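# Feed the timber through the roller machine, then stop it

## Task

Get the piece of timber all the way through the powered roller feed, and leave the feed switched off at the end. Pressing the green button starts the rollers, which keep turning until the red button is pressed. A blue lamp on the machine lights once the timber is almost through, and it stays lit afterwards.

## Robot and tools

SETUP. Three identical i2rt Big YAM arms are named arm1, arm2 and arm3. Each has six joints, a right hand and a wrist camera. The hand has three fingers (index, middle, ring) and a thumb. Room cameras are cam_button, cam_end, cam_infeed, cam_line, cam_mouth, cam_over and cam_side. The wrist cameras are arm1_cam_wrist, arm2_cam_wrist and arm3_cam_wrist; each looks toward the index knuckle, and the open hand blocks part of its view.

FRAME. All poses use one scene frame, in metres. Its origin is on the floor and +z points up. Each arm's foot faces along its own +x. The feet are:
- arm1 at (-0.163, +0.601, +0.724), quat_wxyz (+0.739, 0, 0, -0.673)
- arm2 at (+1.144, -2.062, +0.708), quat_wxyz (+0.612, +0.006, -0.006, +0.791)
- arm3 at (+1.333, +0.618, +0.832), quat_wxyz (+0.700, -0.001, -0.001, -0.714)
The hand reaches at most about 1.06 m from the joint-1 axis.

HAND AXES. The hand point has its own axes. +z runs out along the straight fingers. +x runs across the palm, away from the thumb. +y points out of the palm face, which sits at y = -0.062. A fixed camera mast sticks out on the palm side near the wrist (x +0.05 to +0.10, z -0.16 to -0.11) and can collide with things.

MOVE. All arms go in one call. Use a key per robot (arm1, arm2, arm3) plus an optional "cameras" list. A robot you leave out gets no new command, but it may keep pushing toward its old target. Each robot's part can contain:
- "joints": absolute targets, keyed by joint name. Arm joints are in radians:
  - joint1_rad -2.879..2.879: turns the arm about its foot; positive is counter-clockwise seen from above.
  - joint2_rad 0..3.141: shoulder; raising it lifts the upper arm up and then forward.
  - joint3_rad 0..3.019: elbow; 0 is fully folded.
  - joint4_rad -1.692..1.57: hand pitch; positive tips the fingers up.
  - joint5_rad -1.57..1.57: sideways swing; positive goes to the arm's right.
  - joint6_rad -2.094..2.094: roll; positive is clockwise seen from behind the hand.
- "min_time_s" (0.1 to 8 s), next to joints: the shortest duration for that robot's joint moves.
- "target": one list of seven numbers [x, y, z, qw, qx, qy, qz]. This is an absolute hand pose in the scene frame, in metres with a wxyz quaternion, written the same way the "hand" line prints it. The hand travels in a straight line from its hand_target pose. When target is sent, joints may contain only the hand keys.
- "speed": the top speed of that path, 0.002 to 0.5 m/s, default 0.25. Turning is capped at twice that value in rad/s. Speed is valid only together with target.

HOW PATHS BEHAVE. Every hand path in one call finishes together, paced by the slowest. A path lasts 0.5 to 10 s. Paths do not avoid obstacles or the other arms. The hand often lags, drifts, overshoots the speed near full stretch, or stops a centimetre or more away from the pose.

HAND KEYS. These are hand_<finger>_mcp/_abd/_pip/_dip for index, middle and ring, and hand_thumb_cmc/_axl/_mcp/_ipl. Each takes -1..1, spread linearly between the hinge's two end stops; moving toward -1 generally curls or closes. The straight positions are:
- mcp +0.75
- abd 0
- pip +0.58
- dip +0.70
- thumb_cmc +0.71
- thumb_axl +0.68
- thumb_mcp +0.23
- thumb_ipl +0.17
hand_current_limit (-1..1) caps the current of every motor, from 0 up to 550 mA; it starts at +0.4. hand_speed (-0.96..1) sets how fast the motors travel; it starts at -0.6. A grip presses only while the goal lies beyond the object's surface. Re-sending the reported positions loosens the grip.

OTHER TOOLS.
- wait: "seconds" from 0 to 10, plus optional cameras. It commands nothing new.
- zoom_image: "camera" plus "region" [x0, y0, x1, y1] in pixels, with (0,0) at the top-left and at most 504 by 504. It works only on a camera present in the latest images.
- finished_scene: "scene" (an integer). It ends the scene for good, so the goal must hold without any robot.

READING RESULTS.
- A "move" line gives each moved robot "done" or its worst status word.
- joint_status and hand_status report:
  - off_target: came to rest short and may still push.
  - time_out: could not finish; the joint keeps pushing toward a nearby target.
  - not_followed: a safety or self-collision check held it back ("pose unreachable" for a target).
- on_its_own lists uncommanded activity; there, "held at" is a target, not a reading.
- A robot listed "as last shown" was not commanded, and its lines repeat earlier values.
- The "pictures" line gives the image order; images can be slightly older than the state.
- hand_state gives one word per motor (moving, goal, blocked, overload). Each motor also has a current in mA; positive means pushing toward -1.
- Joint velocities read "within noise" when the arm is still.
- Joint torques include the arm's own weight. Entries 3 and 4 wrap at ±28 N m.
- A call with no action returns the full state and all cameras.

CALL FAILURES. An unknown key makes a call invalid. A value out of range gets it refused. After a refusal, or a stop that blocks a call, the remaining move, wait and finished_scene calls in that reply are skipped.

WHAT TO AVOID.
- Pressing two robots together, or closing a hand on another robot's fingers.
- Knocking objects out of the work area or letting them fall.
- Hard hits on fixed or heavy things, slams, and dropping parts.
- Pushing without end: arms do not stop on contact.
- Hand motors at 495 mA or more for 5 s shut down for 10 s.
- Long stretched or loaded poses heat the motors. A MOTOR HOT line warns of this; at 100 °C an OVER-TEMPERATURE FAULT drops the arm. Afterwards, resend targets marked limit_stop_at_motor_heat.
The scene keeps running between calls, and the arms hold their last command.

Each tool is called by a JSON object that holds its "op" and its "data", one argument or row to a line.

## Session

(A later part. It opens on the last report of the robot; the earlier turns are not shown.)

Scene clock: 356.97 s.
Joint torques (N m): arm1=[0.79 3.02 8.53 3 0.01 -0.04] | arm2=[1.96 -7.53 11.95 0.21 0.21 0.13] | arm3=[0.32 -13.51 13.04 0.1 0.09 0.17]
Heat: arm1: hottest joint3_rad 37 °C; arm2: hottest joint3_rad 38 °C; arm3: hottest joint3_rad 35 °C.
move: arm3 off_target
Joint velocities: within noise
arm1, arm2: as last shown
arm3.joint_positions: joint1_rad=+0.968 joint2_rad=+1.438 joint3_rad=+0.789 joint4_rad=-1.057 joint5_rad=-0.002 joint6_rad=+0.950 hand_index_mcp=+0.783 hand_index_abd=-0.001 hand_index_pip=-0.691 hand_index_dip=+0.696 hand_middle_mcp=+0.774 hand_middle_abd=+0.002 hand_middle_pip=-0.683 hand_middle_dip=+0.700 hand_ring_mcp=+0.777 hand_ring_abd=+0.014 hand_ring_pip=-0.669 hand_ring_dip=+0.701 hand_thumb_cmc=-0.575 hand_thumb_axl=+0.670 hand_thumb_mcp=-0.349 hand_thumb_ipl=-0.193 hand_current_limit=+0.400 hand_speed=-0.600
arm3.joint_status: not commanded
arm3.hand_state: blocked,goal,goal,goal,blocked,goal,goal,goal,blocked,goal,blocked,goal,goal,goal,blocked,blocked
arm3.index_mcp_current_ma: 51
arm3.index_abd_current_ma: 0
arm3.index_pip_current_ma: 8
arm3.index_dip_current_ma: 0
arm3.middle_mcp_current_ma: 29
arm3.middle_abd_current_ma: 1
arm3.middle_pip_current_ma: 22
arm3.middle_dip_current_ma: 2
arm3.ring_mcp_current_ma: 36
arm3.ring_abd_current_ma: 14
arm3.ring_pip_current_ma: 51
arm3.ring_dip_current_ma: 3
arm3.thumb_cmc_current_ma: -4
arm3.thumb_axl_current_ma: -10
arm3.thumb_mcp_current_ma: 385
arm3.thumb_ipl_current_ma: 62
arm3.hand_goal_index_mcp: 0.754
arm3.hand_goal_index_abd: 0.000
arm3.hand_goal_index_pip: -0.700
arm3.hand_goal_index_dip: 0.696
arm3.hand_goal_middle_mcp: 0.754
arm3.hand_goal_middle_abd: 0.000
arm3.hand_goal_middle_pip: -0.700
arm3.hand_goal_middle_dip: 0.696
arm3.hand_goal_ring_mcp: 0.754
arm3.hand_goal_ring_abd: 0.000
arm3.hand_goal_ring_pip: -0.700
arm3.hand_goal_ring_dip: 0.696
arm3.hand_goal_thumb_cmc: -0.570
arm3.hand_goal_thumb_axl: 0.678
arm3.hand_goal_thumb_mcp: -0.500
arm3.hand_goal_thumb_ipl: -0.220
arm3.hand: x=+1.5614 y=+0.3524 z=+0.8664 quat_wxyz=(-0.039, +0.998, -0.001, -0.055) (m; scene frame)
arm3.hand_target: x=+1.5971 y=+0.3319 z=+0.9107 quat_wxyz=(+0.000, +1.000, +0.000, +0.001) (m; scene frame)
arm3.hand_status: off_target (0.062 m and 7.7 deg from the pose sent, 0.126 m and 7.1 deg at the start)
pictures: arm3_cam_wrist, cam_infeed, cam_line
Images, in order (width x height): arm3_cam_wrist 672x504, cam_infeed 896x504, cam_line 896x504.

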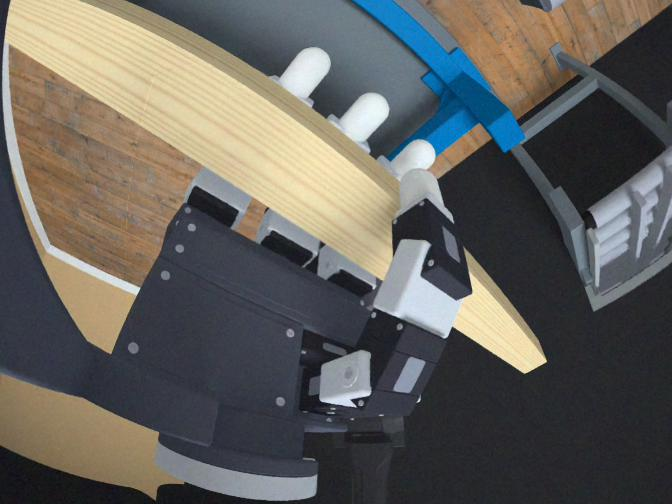

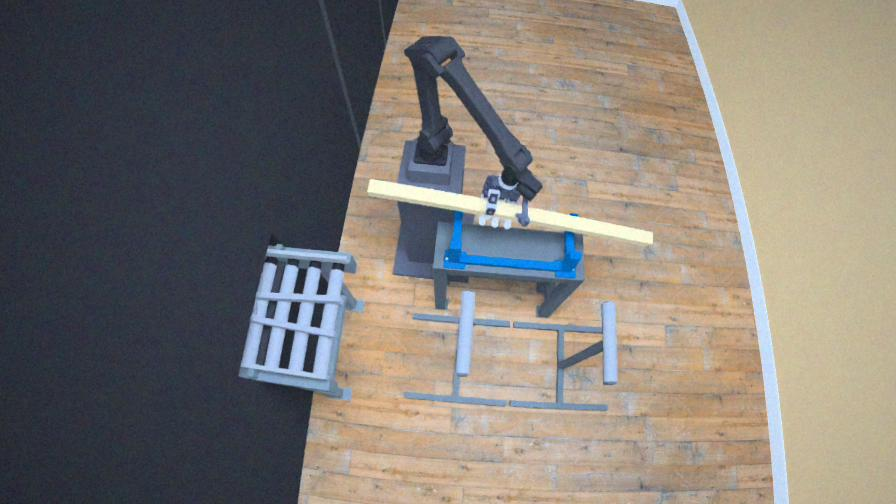

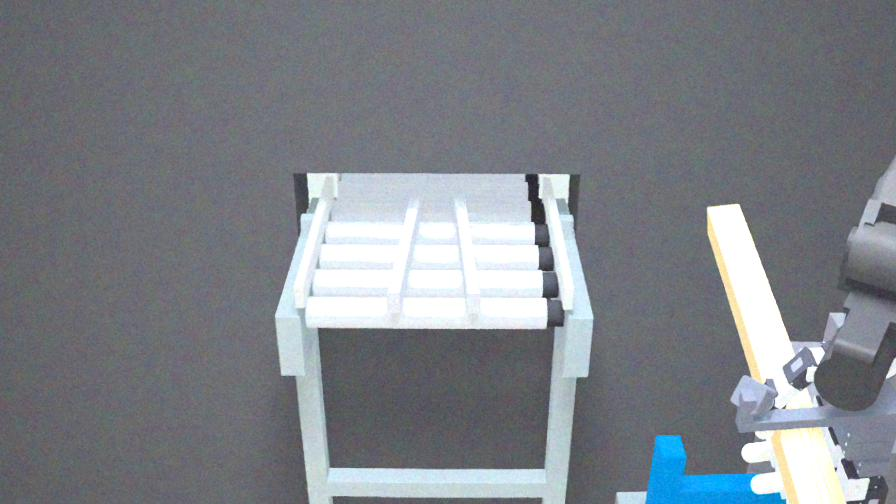

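{"op": "move", "data": {
  "arm3": {"target":[1.575,0.21,0.935,0.045,0.998,0.001,0.05],"speed":0.12},
  "cameras": ["arm3_cam_wrist","cam_line","cam_infeed"]
}}

Scene clock: 369.00 s.
Joint torques (N m): arm1=[0.62 3.31 8.51 3.03 0 -0.05] | arm2=[2.02 -7.53 11.97 0.18 0.21 0.12] | arm3=[-0.91 -12.4 14.38 1.25 -0.25 -0.03]
Heat: arm1: hottest joint3_rad 37 °C; arm2: hottest joint3_rad 38 °C; arm3: hottest joint3_rad 38 °C.
move: arm3 off_target
Joint velocities: within noise
arm1, arm2: as last shown
arm3.joint_positions: joint1_rad=+0.706 joint2_rad=+1.466 joint3_rad=+0.890 joint4_rad=-1.008 joint5_rad=-0.013 joint6_rad=+0.685 hand_index_mcp=+0.785 hand_index_abd=-0.001 hand_index_pip=-0.691 hand_index_dip=+0.696 hand_middle_mcp=+0.776 hand_middle_abd=+0.003 hand_middle_pip=-0.682 hand_middle_dip=+0.700 hand_ring_mcp=+0.780 hand_ring_abd=+0.017 hand_ring_pip=-0.668 hand_ring_dip=+0.701 hand_thumb_cmc=-0.576 hand_thumb_axl=+0.669 hand_thumb_mcp=-0.349 hand_thumb_ipl=-0.192 hand_current_limit=+0.400 hand_speed=-0.600
arm3.joint_status: not commanded
arm3.hand_state: blocked,goal,goal,goal,blocked,goal,goal,goal,blocked,goal,blocked,goal,goal,goal,blocked,blocked
arm3.index_mcp_current_ma: 56
arm3.index_abd_current_ma: 0
arm3.index_pip_current_ma: 8
arm3.index_dip_current_ma: 0
arm3.middle_mcp_current_ma: 33
arm3.middle_abd_current_ma: 1
arm3.middle_pip_current_ma: 22
arm3.middle_dip_current_ma: 2
arm3.ring_mcp_current_ma: 43
arm3.ring_abd_current_ma: 17
arm3.ring_pip_current_ma: 53
arm3.ring_dip_current_ma: 3
arm3.thumb_cmc_current_ma: -5
arm3.thumb_axl_current_ma: -11
arm3.thumb_mcp_current_ma: 385
arm3.thumb_ipl_current_ma: 66
arm3.hand_goal_index_mcp: 0.754
arm3.hand_goal_index_abd: 0.000
arm3.hand_goal_index_pip: -0.700
arm3.hand_goal_index_dip: 0.696
arm3.hand_goal_middle_mcp: 0.754
arm3.hand_goal_middle_abd: 0.000
arm3.hand_goal_middle_pip: -0.700
arm3.hand_goal_middle_dip: 0.696
arm3.hand_goal_ring_mcp: 0.754
arm3.hand_goal_ring_abd: 0.000
arm3.hand_goal_ring_pip: -0.700
arm3.hand_goal_ring_dip: 0.696
arm3.hand_goal_thumb_cmc: -0.570
arm3.hand_goal_thumb_axl: 0.678
arm3.hand_goal_thumb_mcp: -0.500
arm3.hand_goal_thumb_ipl: -0.220
arm3.hand: x=+1.5439 y=+0.2505 z=+0.8892 quat_wxyz=(-0.008, +1.000, +0.000, +0.000) (m; scene frame)
arm3.hand_target: x=+1.5717 y=+0.2141 z=+0.9378 quat_wxyz=(+0.046, +0.998, +0.001, +0.050) (m; scene frame)
arm3.hand_status: off_target (0.069 m and 8.3 deg from the pose sent, 0.159 m and 15.4 deg at the start)
pictures: arm3_cam_wrist, cam_infeed, cam_line
Images, in order (width x height): arm3_cam_wrist 672x504, cam_infeed 896x504, cam_line 896x504.

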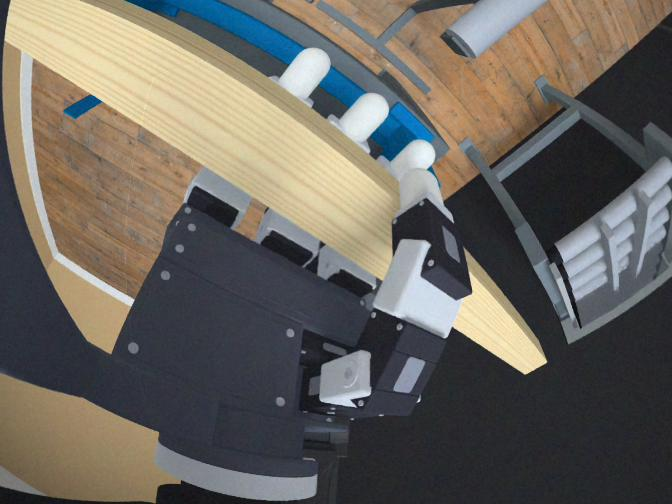

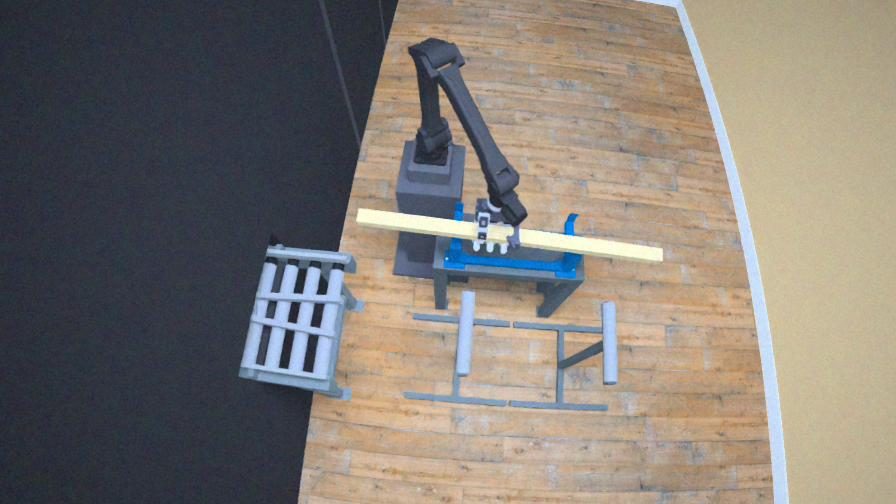

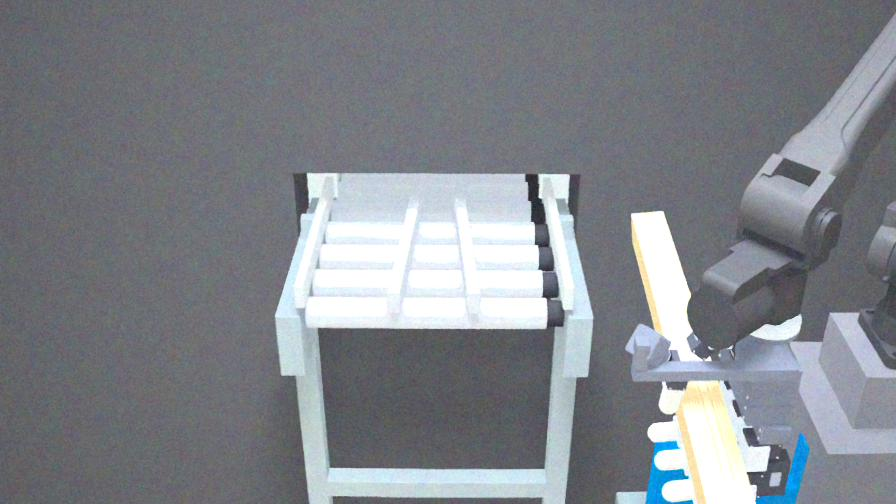

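{"op": "move", "data": {
  "arm3": {"target":[1.32,0.04,0.94,0.067,0.998,0,-0.004],"speed":0.12},
  "cameras": ["arm3_cam_wrist","cam_line","cam_infeed","cam_mouth"]
}}

Scene clock: 381.60 s.
Joint torques (N m): arm1=[0.56 3.14 8.53 3 0 -0.04] | arm2=[2.02 -7.53 11.97 0.18 0.21 0.12] | arm3=[-0.67 -16.03 14.54 0.61 -0.65 0]
Heat: arm1: hottest joint3_rad 37 °C; arm2: hottest joint3_rad 38 °C; arm3: hottest joint3_rad 41 °C.
move: arm3 off_target
Joint velocities: within noise
arm1, arm2: as last shown
arm3.joint_positions: joint1_rad=+0.049 joint2_rad=+1.658 joint3_rad=+1.101 joint4_rad=-1.008 joint5_rad=+0.029 joint6_rad=+0.028 hand_index_mcp=+0.786 hand_index_abd=-0.001 hand_index_pip=-0.691 hand_index_dip=+0.696 hand_middle_mcp=+0.776 hand_middle_abd=+0.003 hand_middle_pip=-0.682 hand_middle_dip=+0.700 hand_ring_mcp=+0.782 hand_ring_abd=+0.017 hand_ring_pip=-0.668 hand_ring_dip=+0.701 hand_thumb_cmc=-0.576 hand_thumb_axl=+0.669 hand_thumb_mcp=-0.349 hand_thumb_ipl=-0.192 hand_current_limit=+0.400 hand_speed=-0.600
arm3.joint_status: not commanded
arm3.hand_state: blocked,goal,goal,goal,blocked,goal,goal,goal,blocked,goal,blocked,goal,goal,goal,blocked,blocked
arm3.index_mcp_current_ma: 58
arm3.index_abd_current_ma: 0
arm3.index_pip_current_ma: 8
arm3.index_dip_current_ma: 0
arm3.middle_mcp_current_ma: 34
arm3.middle_abd_current_ma: 1
arm3.middle_pip_current_ma: 22
arm3.middle_dip_current_ma: 2
arm3.ring_mcp_current_ma: 47
arm3.ring_abd_current_ma: 17
arm3.ring_pip_current_ma: 53
arm3.ring_dip_current_ma: 3
arm3.thumb_cmc_current_ma: -5
arm3.thumb_axl_current_ma: -12
arm3.thumb_mcp_current_ma: 385
arm3.thumb_ipl_current_ma: 66
arm3.hand_goal_index_mcp: 0.754
arm3.hand_goal_index_abd: 0.000
arm3.hand_goal_index_pip: -0.700
arm3.hand_goal_index_dip: 0.696
arm3.hand_goal_middle_mcp: 0.754
arm3.hand_goal_middle_abd: 0.000
arm3.hand_goal_middle_pip: -0.700
arm3.hand_goal_middle_dip: 0.696
arm3.hand_goal_ring_mcp: 0.754
arm3.hand_goal_ring_abd: 0.000
arm3.hand_goal_ring_pip: -0.700
arm3.hand_goal_ring_dip: 0.696
arm3.hand_goal_thumb_cmc: -0.570
arm3.hand_goal_thumb_axl: 0.678
arm3.hand_goal_thumb_mcp: -0.500
arm3.hand_goal_thumb_ipl: -0.220
arm3.hand: x=+1.3176 y=+0.0848 z=+0.8869 quat_wxyz=(+0.005, +1.000, +0.000, -0.015) (m; scene frame)
arm3.hand_target: x=+1.3197 y=+0.0450 z=+0.9422 quat_wxyz=(+0.068, +0.998, +0.001, -0.005) (m; scene frame)
arm3.hand_status: off_target (0.070 m and 7.2 deg from the pose sent, 0.312 m and 8.6 deg at the start)
pictures: arm3_cam_wrist, cam_infeed, cam_line, cam_mouth
Images, in order (width x height): arm3_cam_wrist 672x504, cam_infeed 896x504, cam_line 896x504, cam_mouth 896x504.

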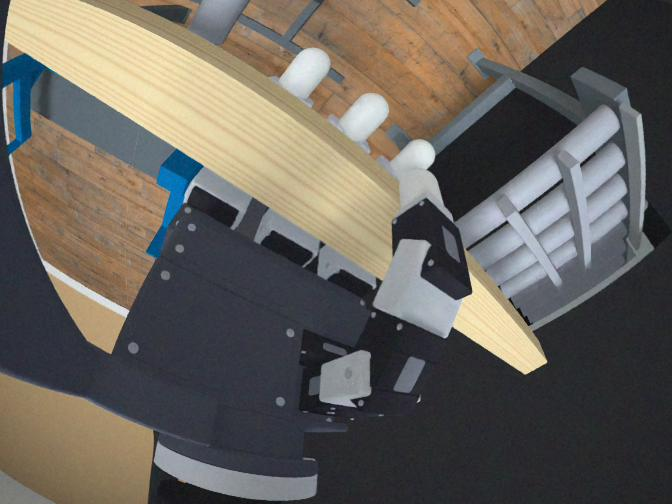

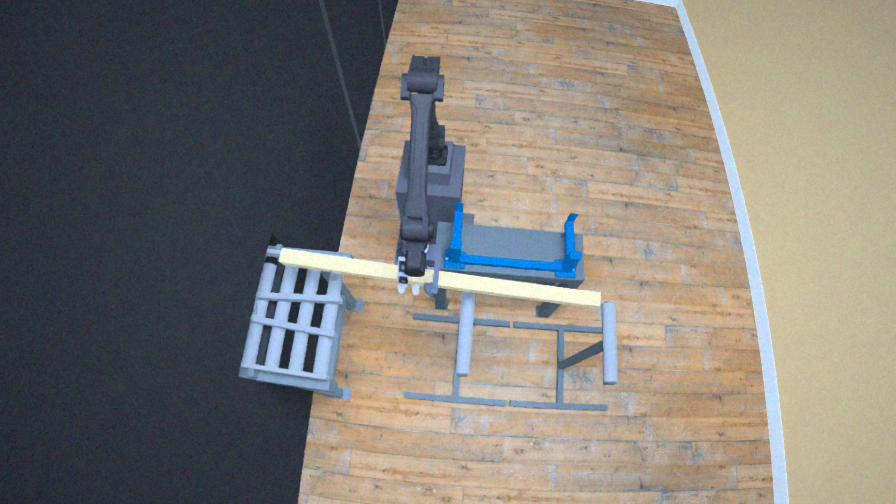

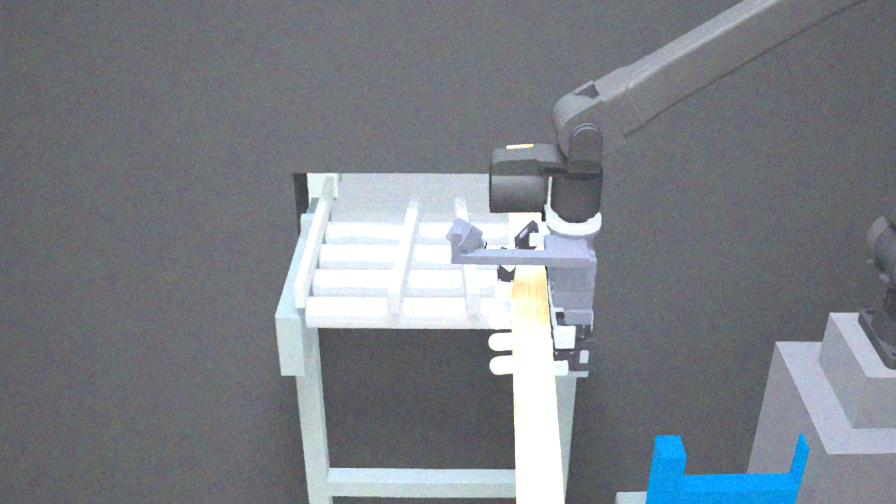

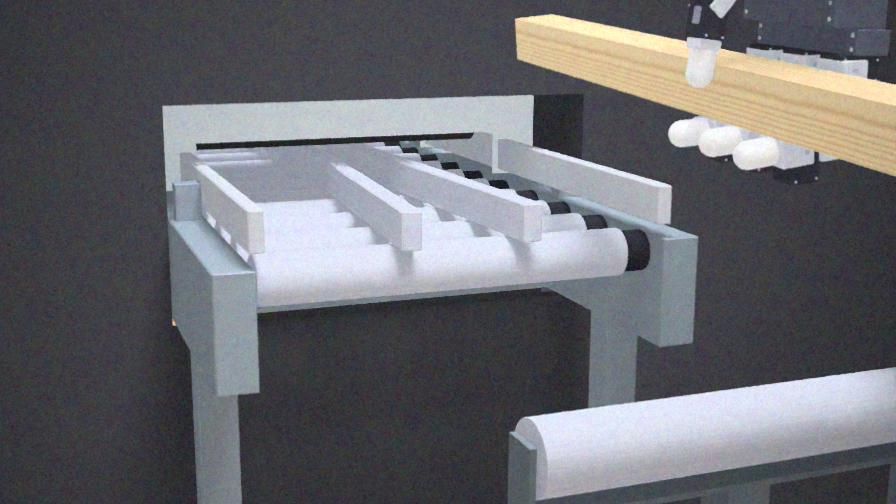

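{"op": "zoom_image", "data": {
  "camera": "cam_mouth",
  "region": [420, 0, 896, 260]
}}

{"op": "zoom_image", "data": {
  "camera": "cam_line",
  "region": [280, 130, 640, 504]
}}

{"op": "zoom_image", "data": {
  "camera": "cam_infeed",
  "region": [220, 220, 640, 440]
}}

Scaled by 1.059 from the camera's 896x504 image, which has a finer 1280x720 frame.

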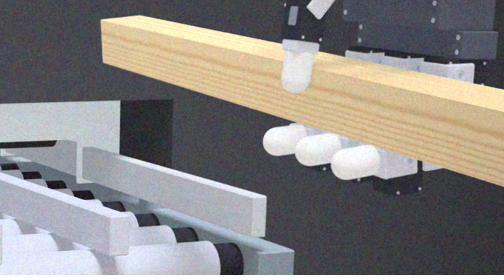

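Scaled by 1.348 from the camera's 896x504 image, which has a finer 1280x720 frame.

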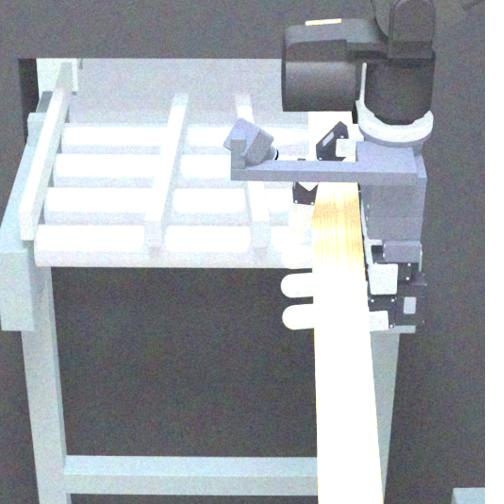

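Scaled by 1.200 from the camera's 896x504 image, which has a finer 1280x720 frame.

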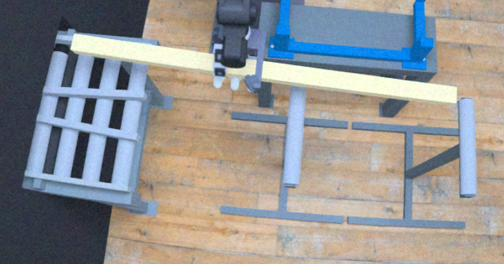

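{"op": "move", "data": {
  "arm3": {"target":[1.32,-0.053,0.895,0.069,0.998,0.013,0.011],"speed":0.1},
  "cameras": ["arm3_cam_wrist","cam_line","cam_infeed","cam_mouth"]
}}

{"op": "zoom_image", "data": {
  "camera": "cam_mouth",
  "region": [350, 0, 854, 300]
}}

{"op": "zoom_image", "data": {
  "camera": "cam_line",
  "region": [280, 130, 640, 504]
}}

{"op": "zoom_image", "data": {
  "camera": "cam_infeed",
  "region": [220, 220, 640, 440]
}}

Scene clock: 403.03 s.
Joint torques (N m): arm1=[0.79 3.37 8.54 2.99 0.01 -0.04] | arm2=[1.96 -7.53 11.99 0.2 0.21 0.12] | arm3=[-1.32 -20.25 14.16 0.9 -0.8 -0.05]
Heat: arm1: hottest joint3_rad 37 °C; arm2: hottest joint3_rad 39 °C; arm3: hottest joint3_rad 41 °C.
move: arm3 off_target
Joint velocities: within noise
arm1, arm2: as last shown
arm3.joint_positions: joint1_rad=+0.038 joint2_rad=+1.929 joint3_rad=+1.342 joint4_rad=-0.989 joint5_rad=-0.002 joint6_rad=-0.010 hand_index_mcp=+0.786 hand_index_abd=-0.001 hand_index_pip=-0.691 hand_index_dip=+0.696 hand_middle_mcp=+0.776 hand_middle_abd=+0.003 hand_middle_pip=-0.682 hand_middle_dip=+0.700 hand_ring_mcp=+0.782 hand_ring_abd=+0.017 hand_ring_pip=-0.668 hand_ring_dip=+0.701 hand_thumb_cmc=-0.576 hand_thumb_axl=+0.669 hand_thumb_mcp=-0.349 hand_thumb_ipl=-0.192 hand_current_limit=+0.400 hand_speed=-0.600
arm3.joint_status: not commanded
arm3.hand_state: blocked,goal,goal,goal,blocked,goal,goal,goal,blocked,goal,blocked,goal,goal,goal,blocked,blocked
arm3.index_mcp_current_ma: 58
arm3.index_abd_current_ma: 0
arm3.index_pip_current_ma: 8
arm3.index_dip_current_ma: 0
arm3.middle_mcp_current_ma: 34
arm3.middle_abd_current_ma: 1
arm3.middle_pip_current_ma: 22
arm3.middle_dip_current_ma: 2
arm3.ring_mcp_current_ma: 47
arm3.ring_abd_current_ma: 17
arm3.ring_pip_current_ma: 53
arm3.ring_dip_current_ma: 3
arm3.thumb_cmc_current_ma: -5
arm3.thumb_axl_current_ma: -12
arm3.thumb_mcp_current_ma: 385
arm3.thumb_ipl_current_ma: 66
arm3.hand_goal_index_mcp: 0.754
arm3.hand_goal_index_abd: 0.000
arm3.hand_goal_index_pip: -0.700
arm3.hand_goal_index_dip: 0.696
arm3.hand_goal_middle_mcp: 0.754
arm3.hand_goal_middle_abd: 0.000
arm3.hand_goal_middle_pip: -0.700
arm3.hand_goal_middle_dip: 0.696
arm3.hand_goal_ring_mcp: 0.754
arm3.hand_goal_ring_abd: 0.000
arm3.hand_goal_ring_pip: -0.700
arm3.hand_goal_ring_dip: 0.696
arm3.hand_goal_thumb_cmc: -0.570
arm3.hand_goal_thumb_axl: 0.678
arm3.hand_goal_thumb_mcp: -0.500
arm3.hand_goal_thumb_ipl: -0.220
arm3.hand: x=+1.3217 y=-0.0023 z=+0.8348 quat_wxyz=(-0.001, +1.000, +0.014, +0.001) (m; scene frame)
arm3.hand_target: x=+1.3197 y=-0.0468 z=+0.8978 quat_wxyz=(+0.069, +0.997, +0.014, +0.010) (m; scene frame)
arm3.hand_status: off_target (0.079 m and 8.1 deg from the pose sent, 0.138 m and 8.1 deg at the start)
pictures: arm3_cam_wrist, cam_infeed, cam_line, cam_mouth
Images, in order (width x height): arm3_cam_wrist 672x504, cam_infeed 896x504, cam_line 896x504, cam_mouth 896x504.

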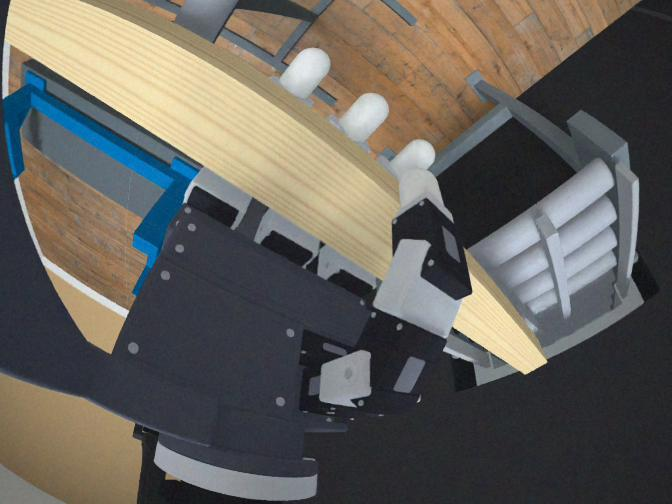

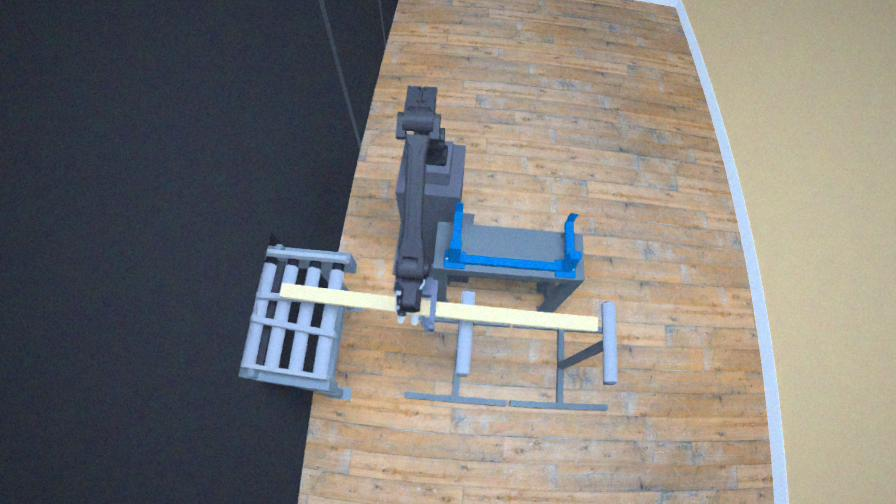

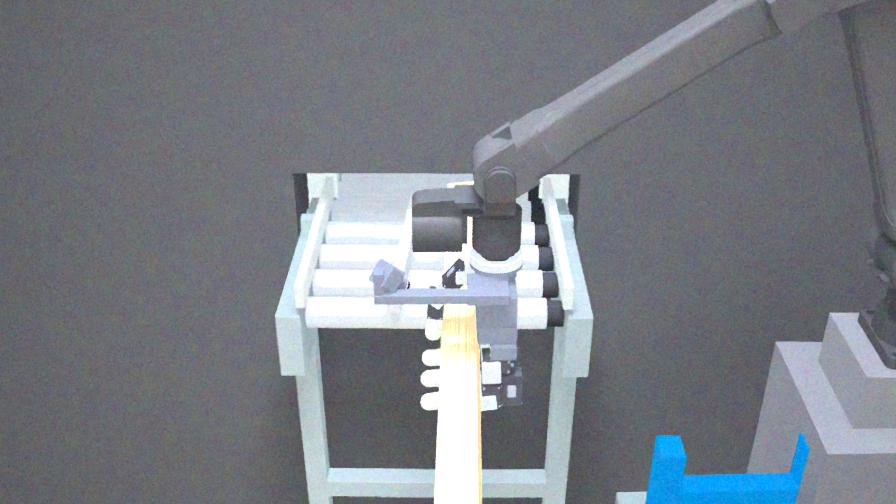

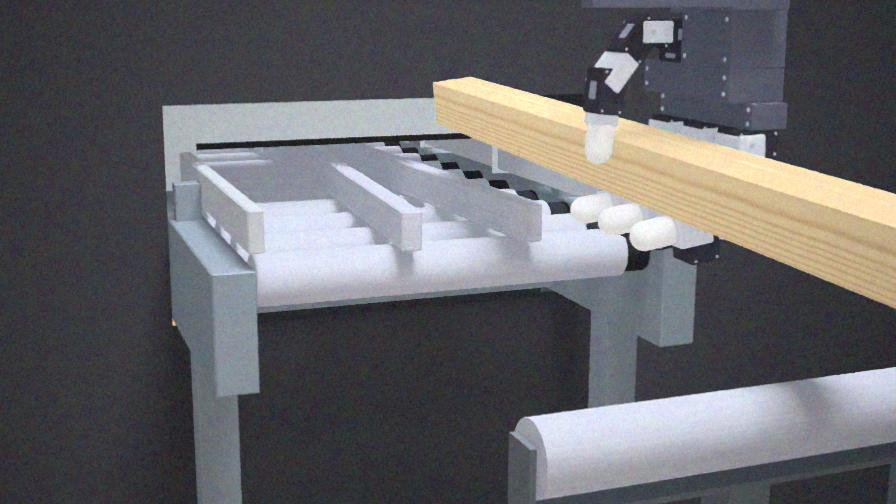

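Scaled by 1.000.

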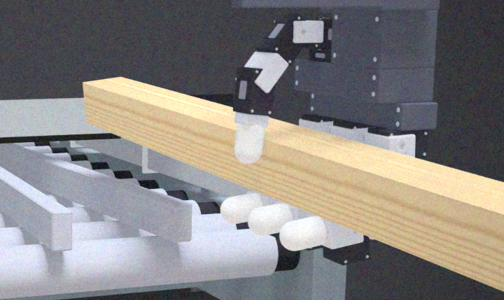

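Scaled by 1.348 from the camera's 896x504 image, which has a finer 1280x720 frame.

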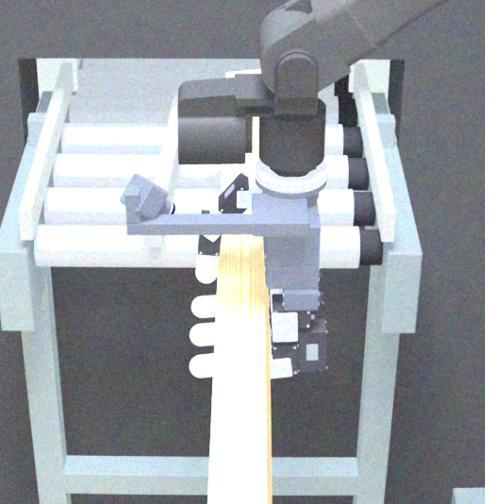

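Scaled by 1.200 from the camera's 896x504 image, which has a finer 1280x720 frame.

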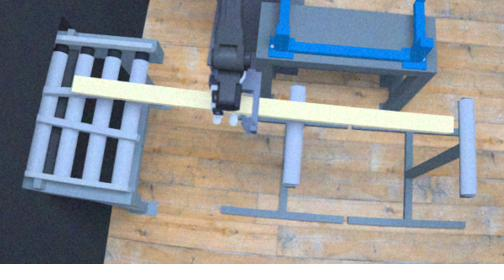

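{"op": "move", "data": {
  "arm3": {"target":[1.30,-0.084,0.875,0.069,0.998,0.020,0.011],"speed":0.08},
  "cameras": ["cam_line","cam_infeed","cam_mouth"]
}}

{"op": "zoom_image", "data": {
  "camera": "cam_mouth",
  "region": [250, 50, 754, 350]
}}

{"op": "zoom_image", "data": {
  "camera": "cam_line",
  "region": [280, 130, 640, 504]
}}

{"op": "zoom_image", "data": {
  "camera": "cam_infeed",
  "region": [220, 220, 640, 440]
}}

Scene clock: 414.50 s.
Joint torques (N m): arm1=[0.97 2.96 8.54 2.97 0.01 -0.05] | arm2=[1.96 -7.53 11.96 0.16 0.21 0.12] | arm3=[-0.91 -21.71 14.05 0.87 -0.83 -0.04]
Heat: arm1: hottest joint3_rad 37 °C; arm2: hottest joint3_rad 39 °C; arm3: hottest joint3_rad 42 °C.
move: arm3 off_target
Joint velocities: within noise
arm1, arm2: as last shown
arm3.joint_positions: joint1_rad=-0.003 joint2_rad=+2.027 joint3_rad=+1.436 joint4_rad=-0.987 joint5_rad=-0.008 joint6_rad=-0.060 hand_index_mcp=+0.786 hand_index_abd=-0.001 hand_index_pip=-0.691 hand_index_dip=+0.696 hand_middle_mcp=+0.776 hand_middle_abd=+0.003 hand_middle_pip=-0.682 hand_middle_dip=+0.700 hand_ring_mcp=+0.782 hand_ring_abd=+0.017 hand_ring_pip=-0.668 hand_ring_dip=+0.701 hand_thumb_cmc=-0.576 hand_thumb_axl=+0.669 hand_thumb_mcp=-0.349 hand_thumb_ipl=-0.192 hand_current_limit=+0.400 hand_speed=-0.600
arm3.joint_status: not commanded
arm3.hand_state: blocked,goal,goal,goal,blocked,goal,goal,goal,blocked,goal,blocked,goal,goal,goal,blocked,blocked
arm3.index_mcp_current_ma: 58
arm3.index_abd_current_ma: 0
arm3.index_pip_current_ma: 8
arm3.index_dip_current_ma: 0
arm3.middle_mcp_current_ma: 34
arm3.middle_abd_current_ma: 1
arm3.middle_pip_current_ma: 22
arm3.middle_dip_current_ma: 2
arm3.ring_mcp_current_ma: 47
arm3.ring_abd_current_ma: 17
arm3.ring_pip_current_ma: 53
arm3.ring_dip_current_ma: 3
arm3.thumb_cmc_current_ma: -5
arm3.thumb_axl_current_ma: -12
arm3.thumb_mcp_current_ma: 385
arm3.thumb_ipl_current_ma: 66
arm3.hand_goal_index_mcp: 0.754
arm3.hand_goal_index_abd: 0.000
arm3.hand_goal_index_pip: -0.700
arm3.hand_goal_index_dip: 0.696
arm3.hand_goal_middle_mcp: 0.754
arm3.hand_goal_middle_abd: 0.000
arm3.hand_goal_middle_pip: -0.700
arm3.hand_goal_middle_dip: 0.696
arm3.hand_goal_ring_mcp: 0.754
arm3.hand_goal_ring_abd: 0.000
arm3.hand_goal_ring_pip: -0.700
arm3.hand_goal_ring_dip: 0.696
arm3.hand_goal_thumb_cmc: -0.570
arm3.hand_goal_thumb_axl: 0.678
arm3.hand_goal_thumb_mcp: -0.500
arm3.hand_goal_thumb_ipl: -0.220
arm3.hand: x=+1.3010 y=-0.0327 z=+0.8127 quat_wxyz=(-0.002, +1.000, +0.018, +0.004) (m; scene frame)
arm3.hand_target: x=+1.3001 y=-0.0776 z=+0.8777 quat_wxyz=(+0.069, +0.997, +0.021, +0.010) (m; scene frame)
arm3.hand_status: off_target (0.081 m and 8.2 deg from the pose sent, 0.094 m and 8.2 deg at the start)
pictures: cam_infeed, cam_line, cam_mouth
Images, in order (width x height): cam_infeed 896x504, cam_line 896x504, cam_mouth 896x504.

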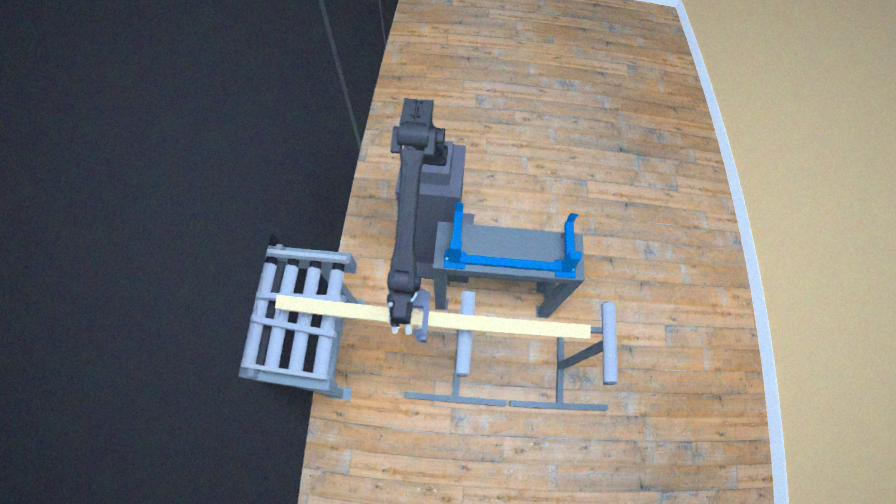

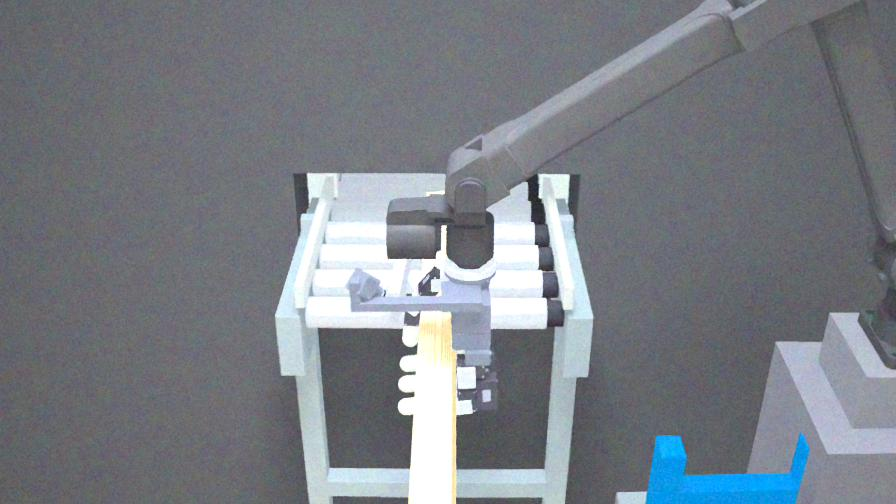

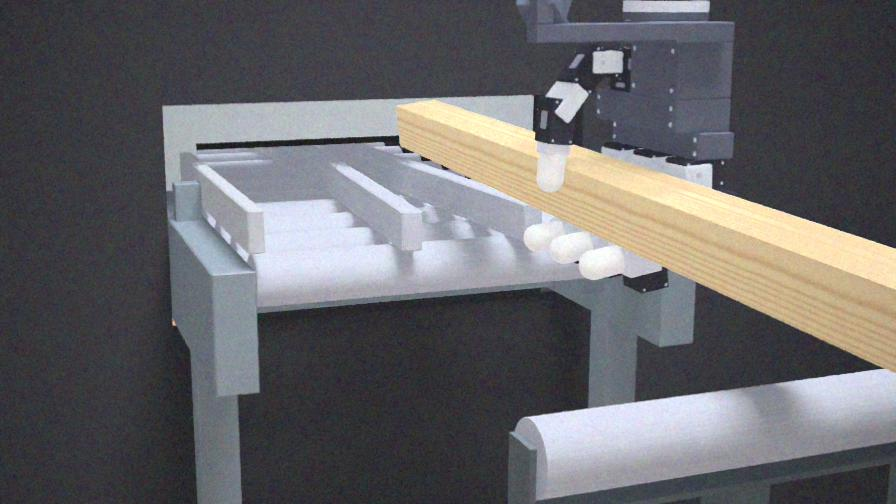

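Scaled by 1.000.

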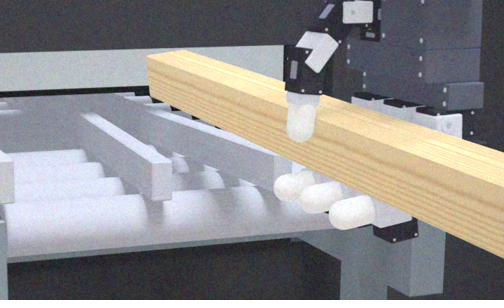

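Scaled by 1.348 from the camera's 896x504 image, which has a finer 1280x720 frame.

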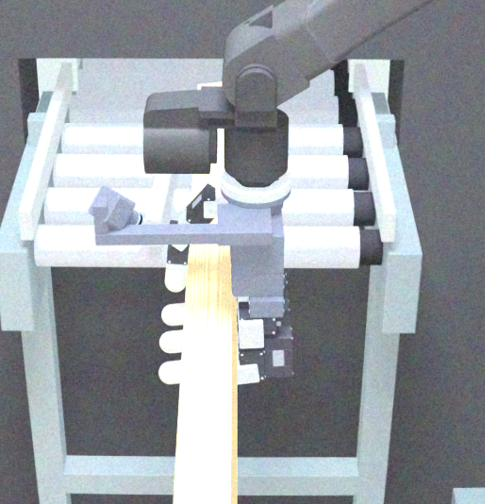

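Scaled by 1.200 from the camera's 896x504 image, which has a finer 1280x720 frame.

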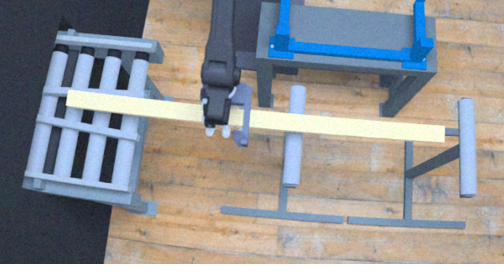

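{"op": "move", "data": {
  "arm3": {"target":[1.30,-0.087,0.845,0.069,0.998,0.018,0.009],"speed":0.06},
  "cameras": ["cam_line","cam_infeed","cam_mouth","arm3_cam_wrist"]
}}

{"op": "zoom_image", "data": {
  "camera": "cam_mouth",
  "region": [250, 50, 754, 350]
}}

{"op": "zoom_image", "data": {
  "camera": "cam_line",
  "region": [280, 130, 640, 504]
}}

Scene clock: 421.90 s.
Joint torques (N m): arm1=[0.91 3.19 8.49 3 0.01 -0.04] | arm2=[2.02 -7.53 11.97 0.2 0.21 0.12] | arm3=[-0.85 -22.65 12.66 1.07 -0.68 0.01]
Heat: arm1: hottest joint3_rad 37 °C; arm2: hottest joint3_rad 39 °C; arm3: hottest joint3_rad 43 °C.
move: arm3 off_target
Joint velocities: within noise
arm1, arm2: as last shown
arm3.joint_positions: joint1_rad=-0.003 joint2_rad=+2.082 joint3_rad=+1.436 joint4_rad=-0.930 joint5_rad=-0.008 joint6_rad=-0.061 hand_index_mcp=+0.786 hand_index_abd=-0.001 hand_index_pip=-0.691 hand_index_dip=+0.696 hand_middle_mcp=+0.776 hand_middle_abd=+0.003 hand_middle_pip=-0.682 hand_middle_dip=+0.700 hand_ring_mcp=+0.782 hand_ring_abd=+0.017 hand_ring_pip=-0.668 hand_ring_dip=+0.701 hand_thumb_cmc=-0.576 hand_thumb_axl=+0.669 hand_thumb_mcp=-0.349 hand_thumb_ipl=-0.192 hand_current_limit=+0.400 hand_speed=-0.600
arm3.joint_status: not commanded
arm3.hand_state: blocked,goal,goal,goal,blocked,goal,goal,goal,blocked,goal,blocked,goal,goal,goal,blocked,blocked
arm3.index_mcp_current_ma: 58
arm3.index_abd_current_ma: 0
arm3.index_pip_current_ma: 8
arm3.index_dip_current_ma: 0
arm3.middle_mcp_current_ma: 34
arm3.middle_abd_current_ma: 1
arm3.middle_pip_current_ma: 22
arm3.middle_dip_current_ma: 2
arm3.ring_mcp_current_ma: 47
arm3.ring_abd_current_ma: 17
arm3.ring_pip_current_ma: 53
arm3.ring_dip_current_ma: 3
arm3.thumb_cmc_current_ma: -5
arm3.thumb_axl_current_ma: -12
arm3.thumb_mcp_current_ma: 385
arm3.thumb_ipl_current_ma: 66
arm3.hand_goal_index_mcp: 0.754
arm3.hand_goal_index_abd: 0.000
arm3.hand_goal_index_pip: -0.700
arm3.hand_goal_index_dip: 0.696
arm3.hand_goal_middle_mcp: 0.754
arm3.hand_goal_middle_abd: 0.000
arm3.hand_goal_middle_pip: -0.700
arm3.hand_goal_middle_dip: 0.696
arm3.hand_goal_ring_mcp: 0.754
arm3.hand_goal_ring_abd: 0.000
arm3.hand_goal_ring_pip: -0.700
arm3.hand_goal_ring_dip: 0.696
arm3.hand_goal_thumb_cmc: -0.570
arm3.hand_goal_thumb_axl: 0.678
arm3.hand_goal_thumb_mcp: -0.500
arm3.hand_goal_thumb_ipl: -0.220
arm3.hand: x=+1.3009 y=-0.0377 z=+0.7825 quat_wxyz=(-0.001, +1.000, +0.019, +0.004) (m; scene frame)
arm3.hand_target: x=+1.3001 y=-0.0815 z=+0.8473 quat_wxyz=(+0.069, +0.997, +0.019, +0.009) (m; scene frame)
arm3.hand_status: off_target (0.080 m and 8.1 deg from the pose sent, 0.063 m and 8.2 deg at the start)
pictures: arm3_cam_wrist, cam_infeed, cam_line, cam_mouth
Images, in order (width x height): arm3_cam_wrist 672x504, cam_infeed 896x504, cam_line 896x504, cam_mouth 896x504.

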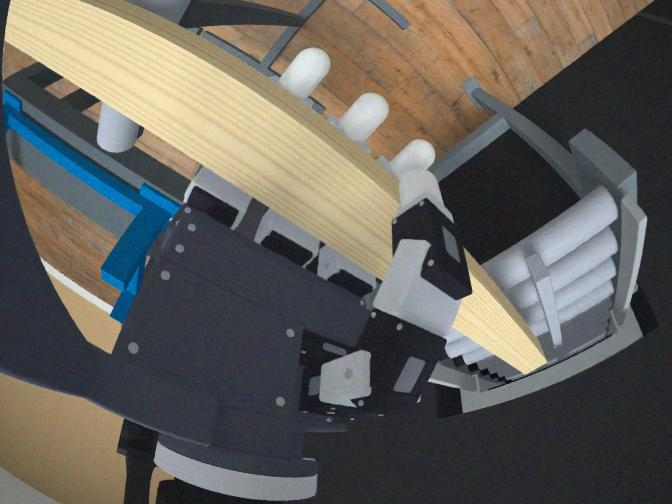

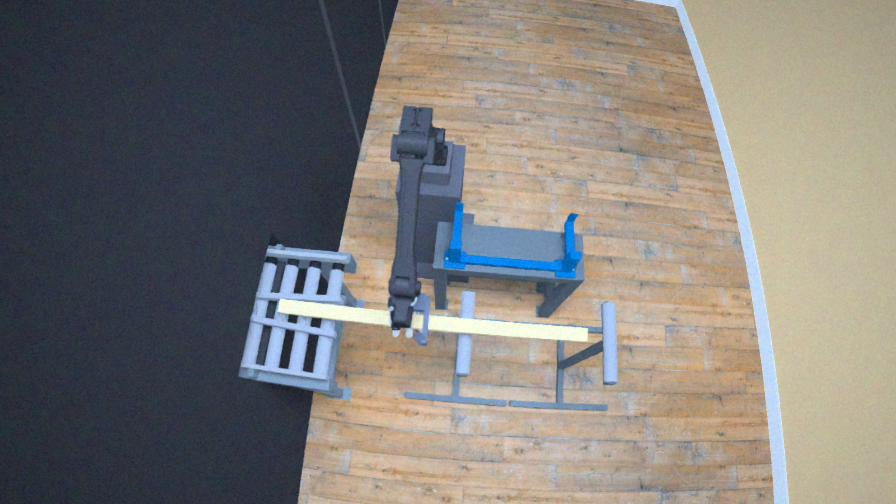

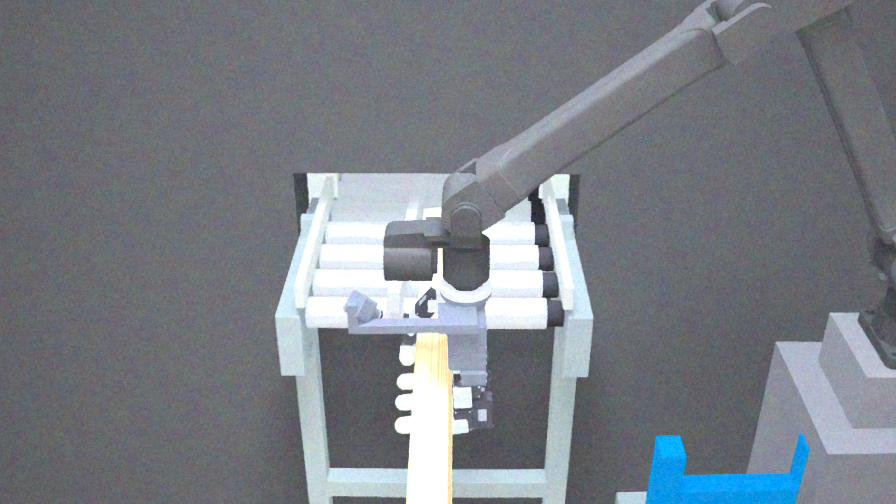

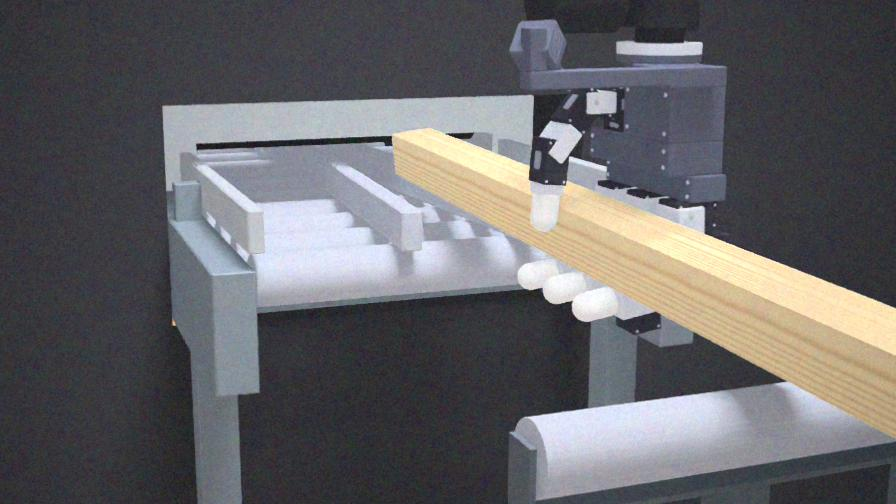

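Scaled by 1.000.

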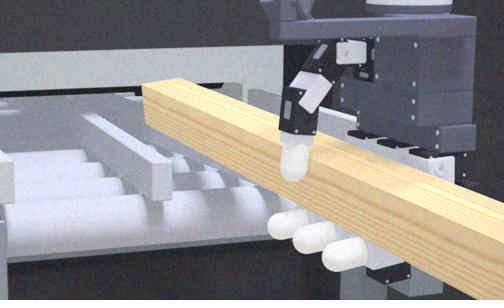

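Scaled by 1.348 from the camera's 896x504 image, which has a finer 1280x720 frame.

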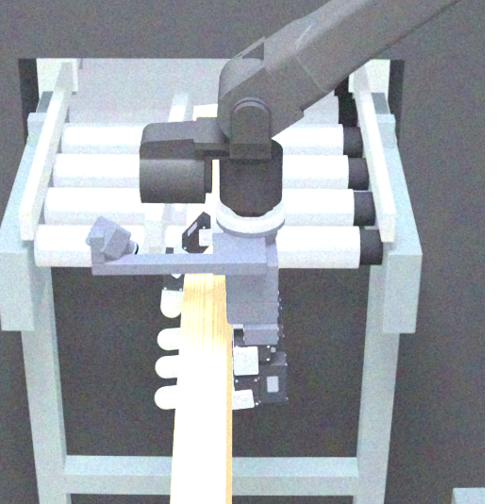

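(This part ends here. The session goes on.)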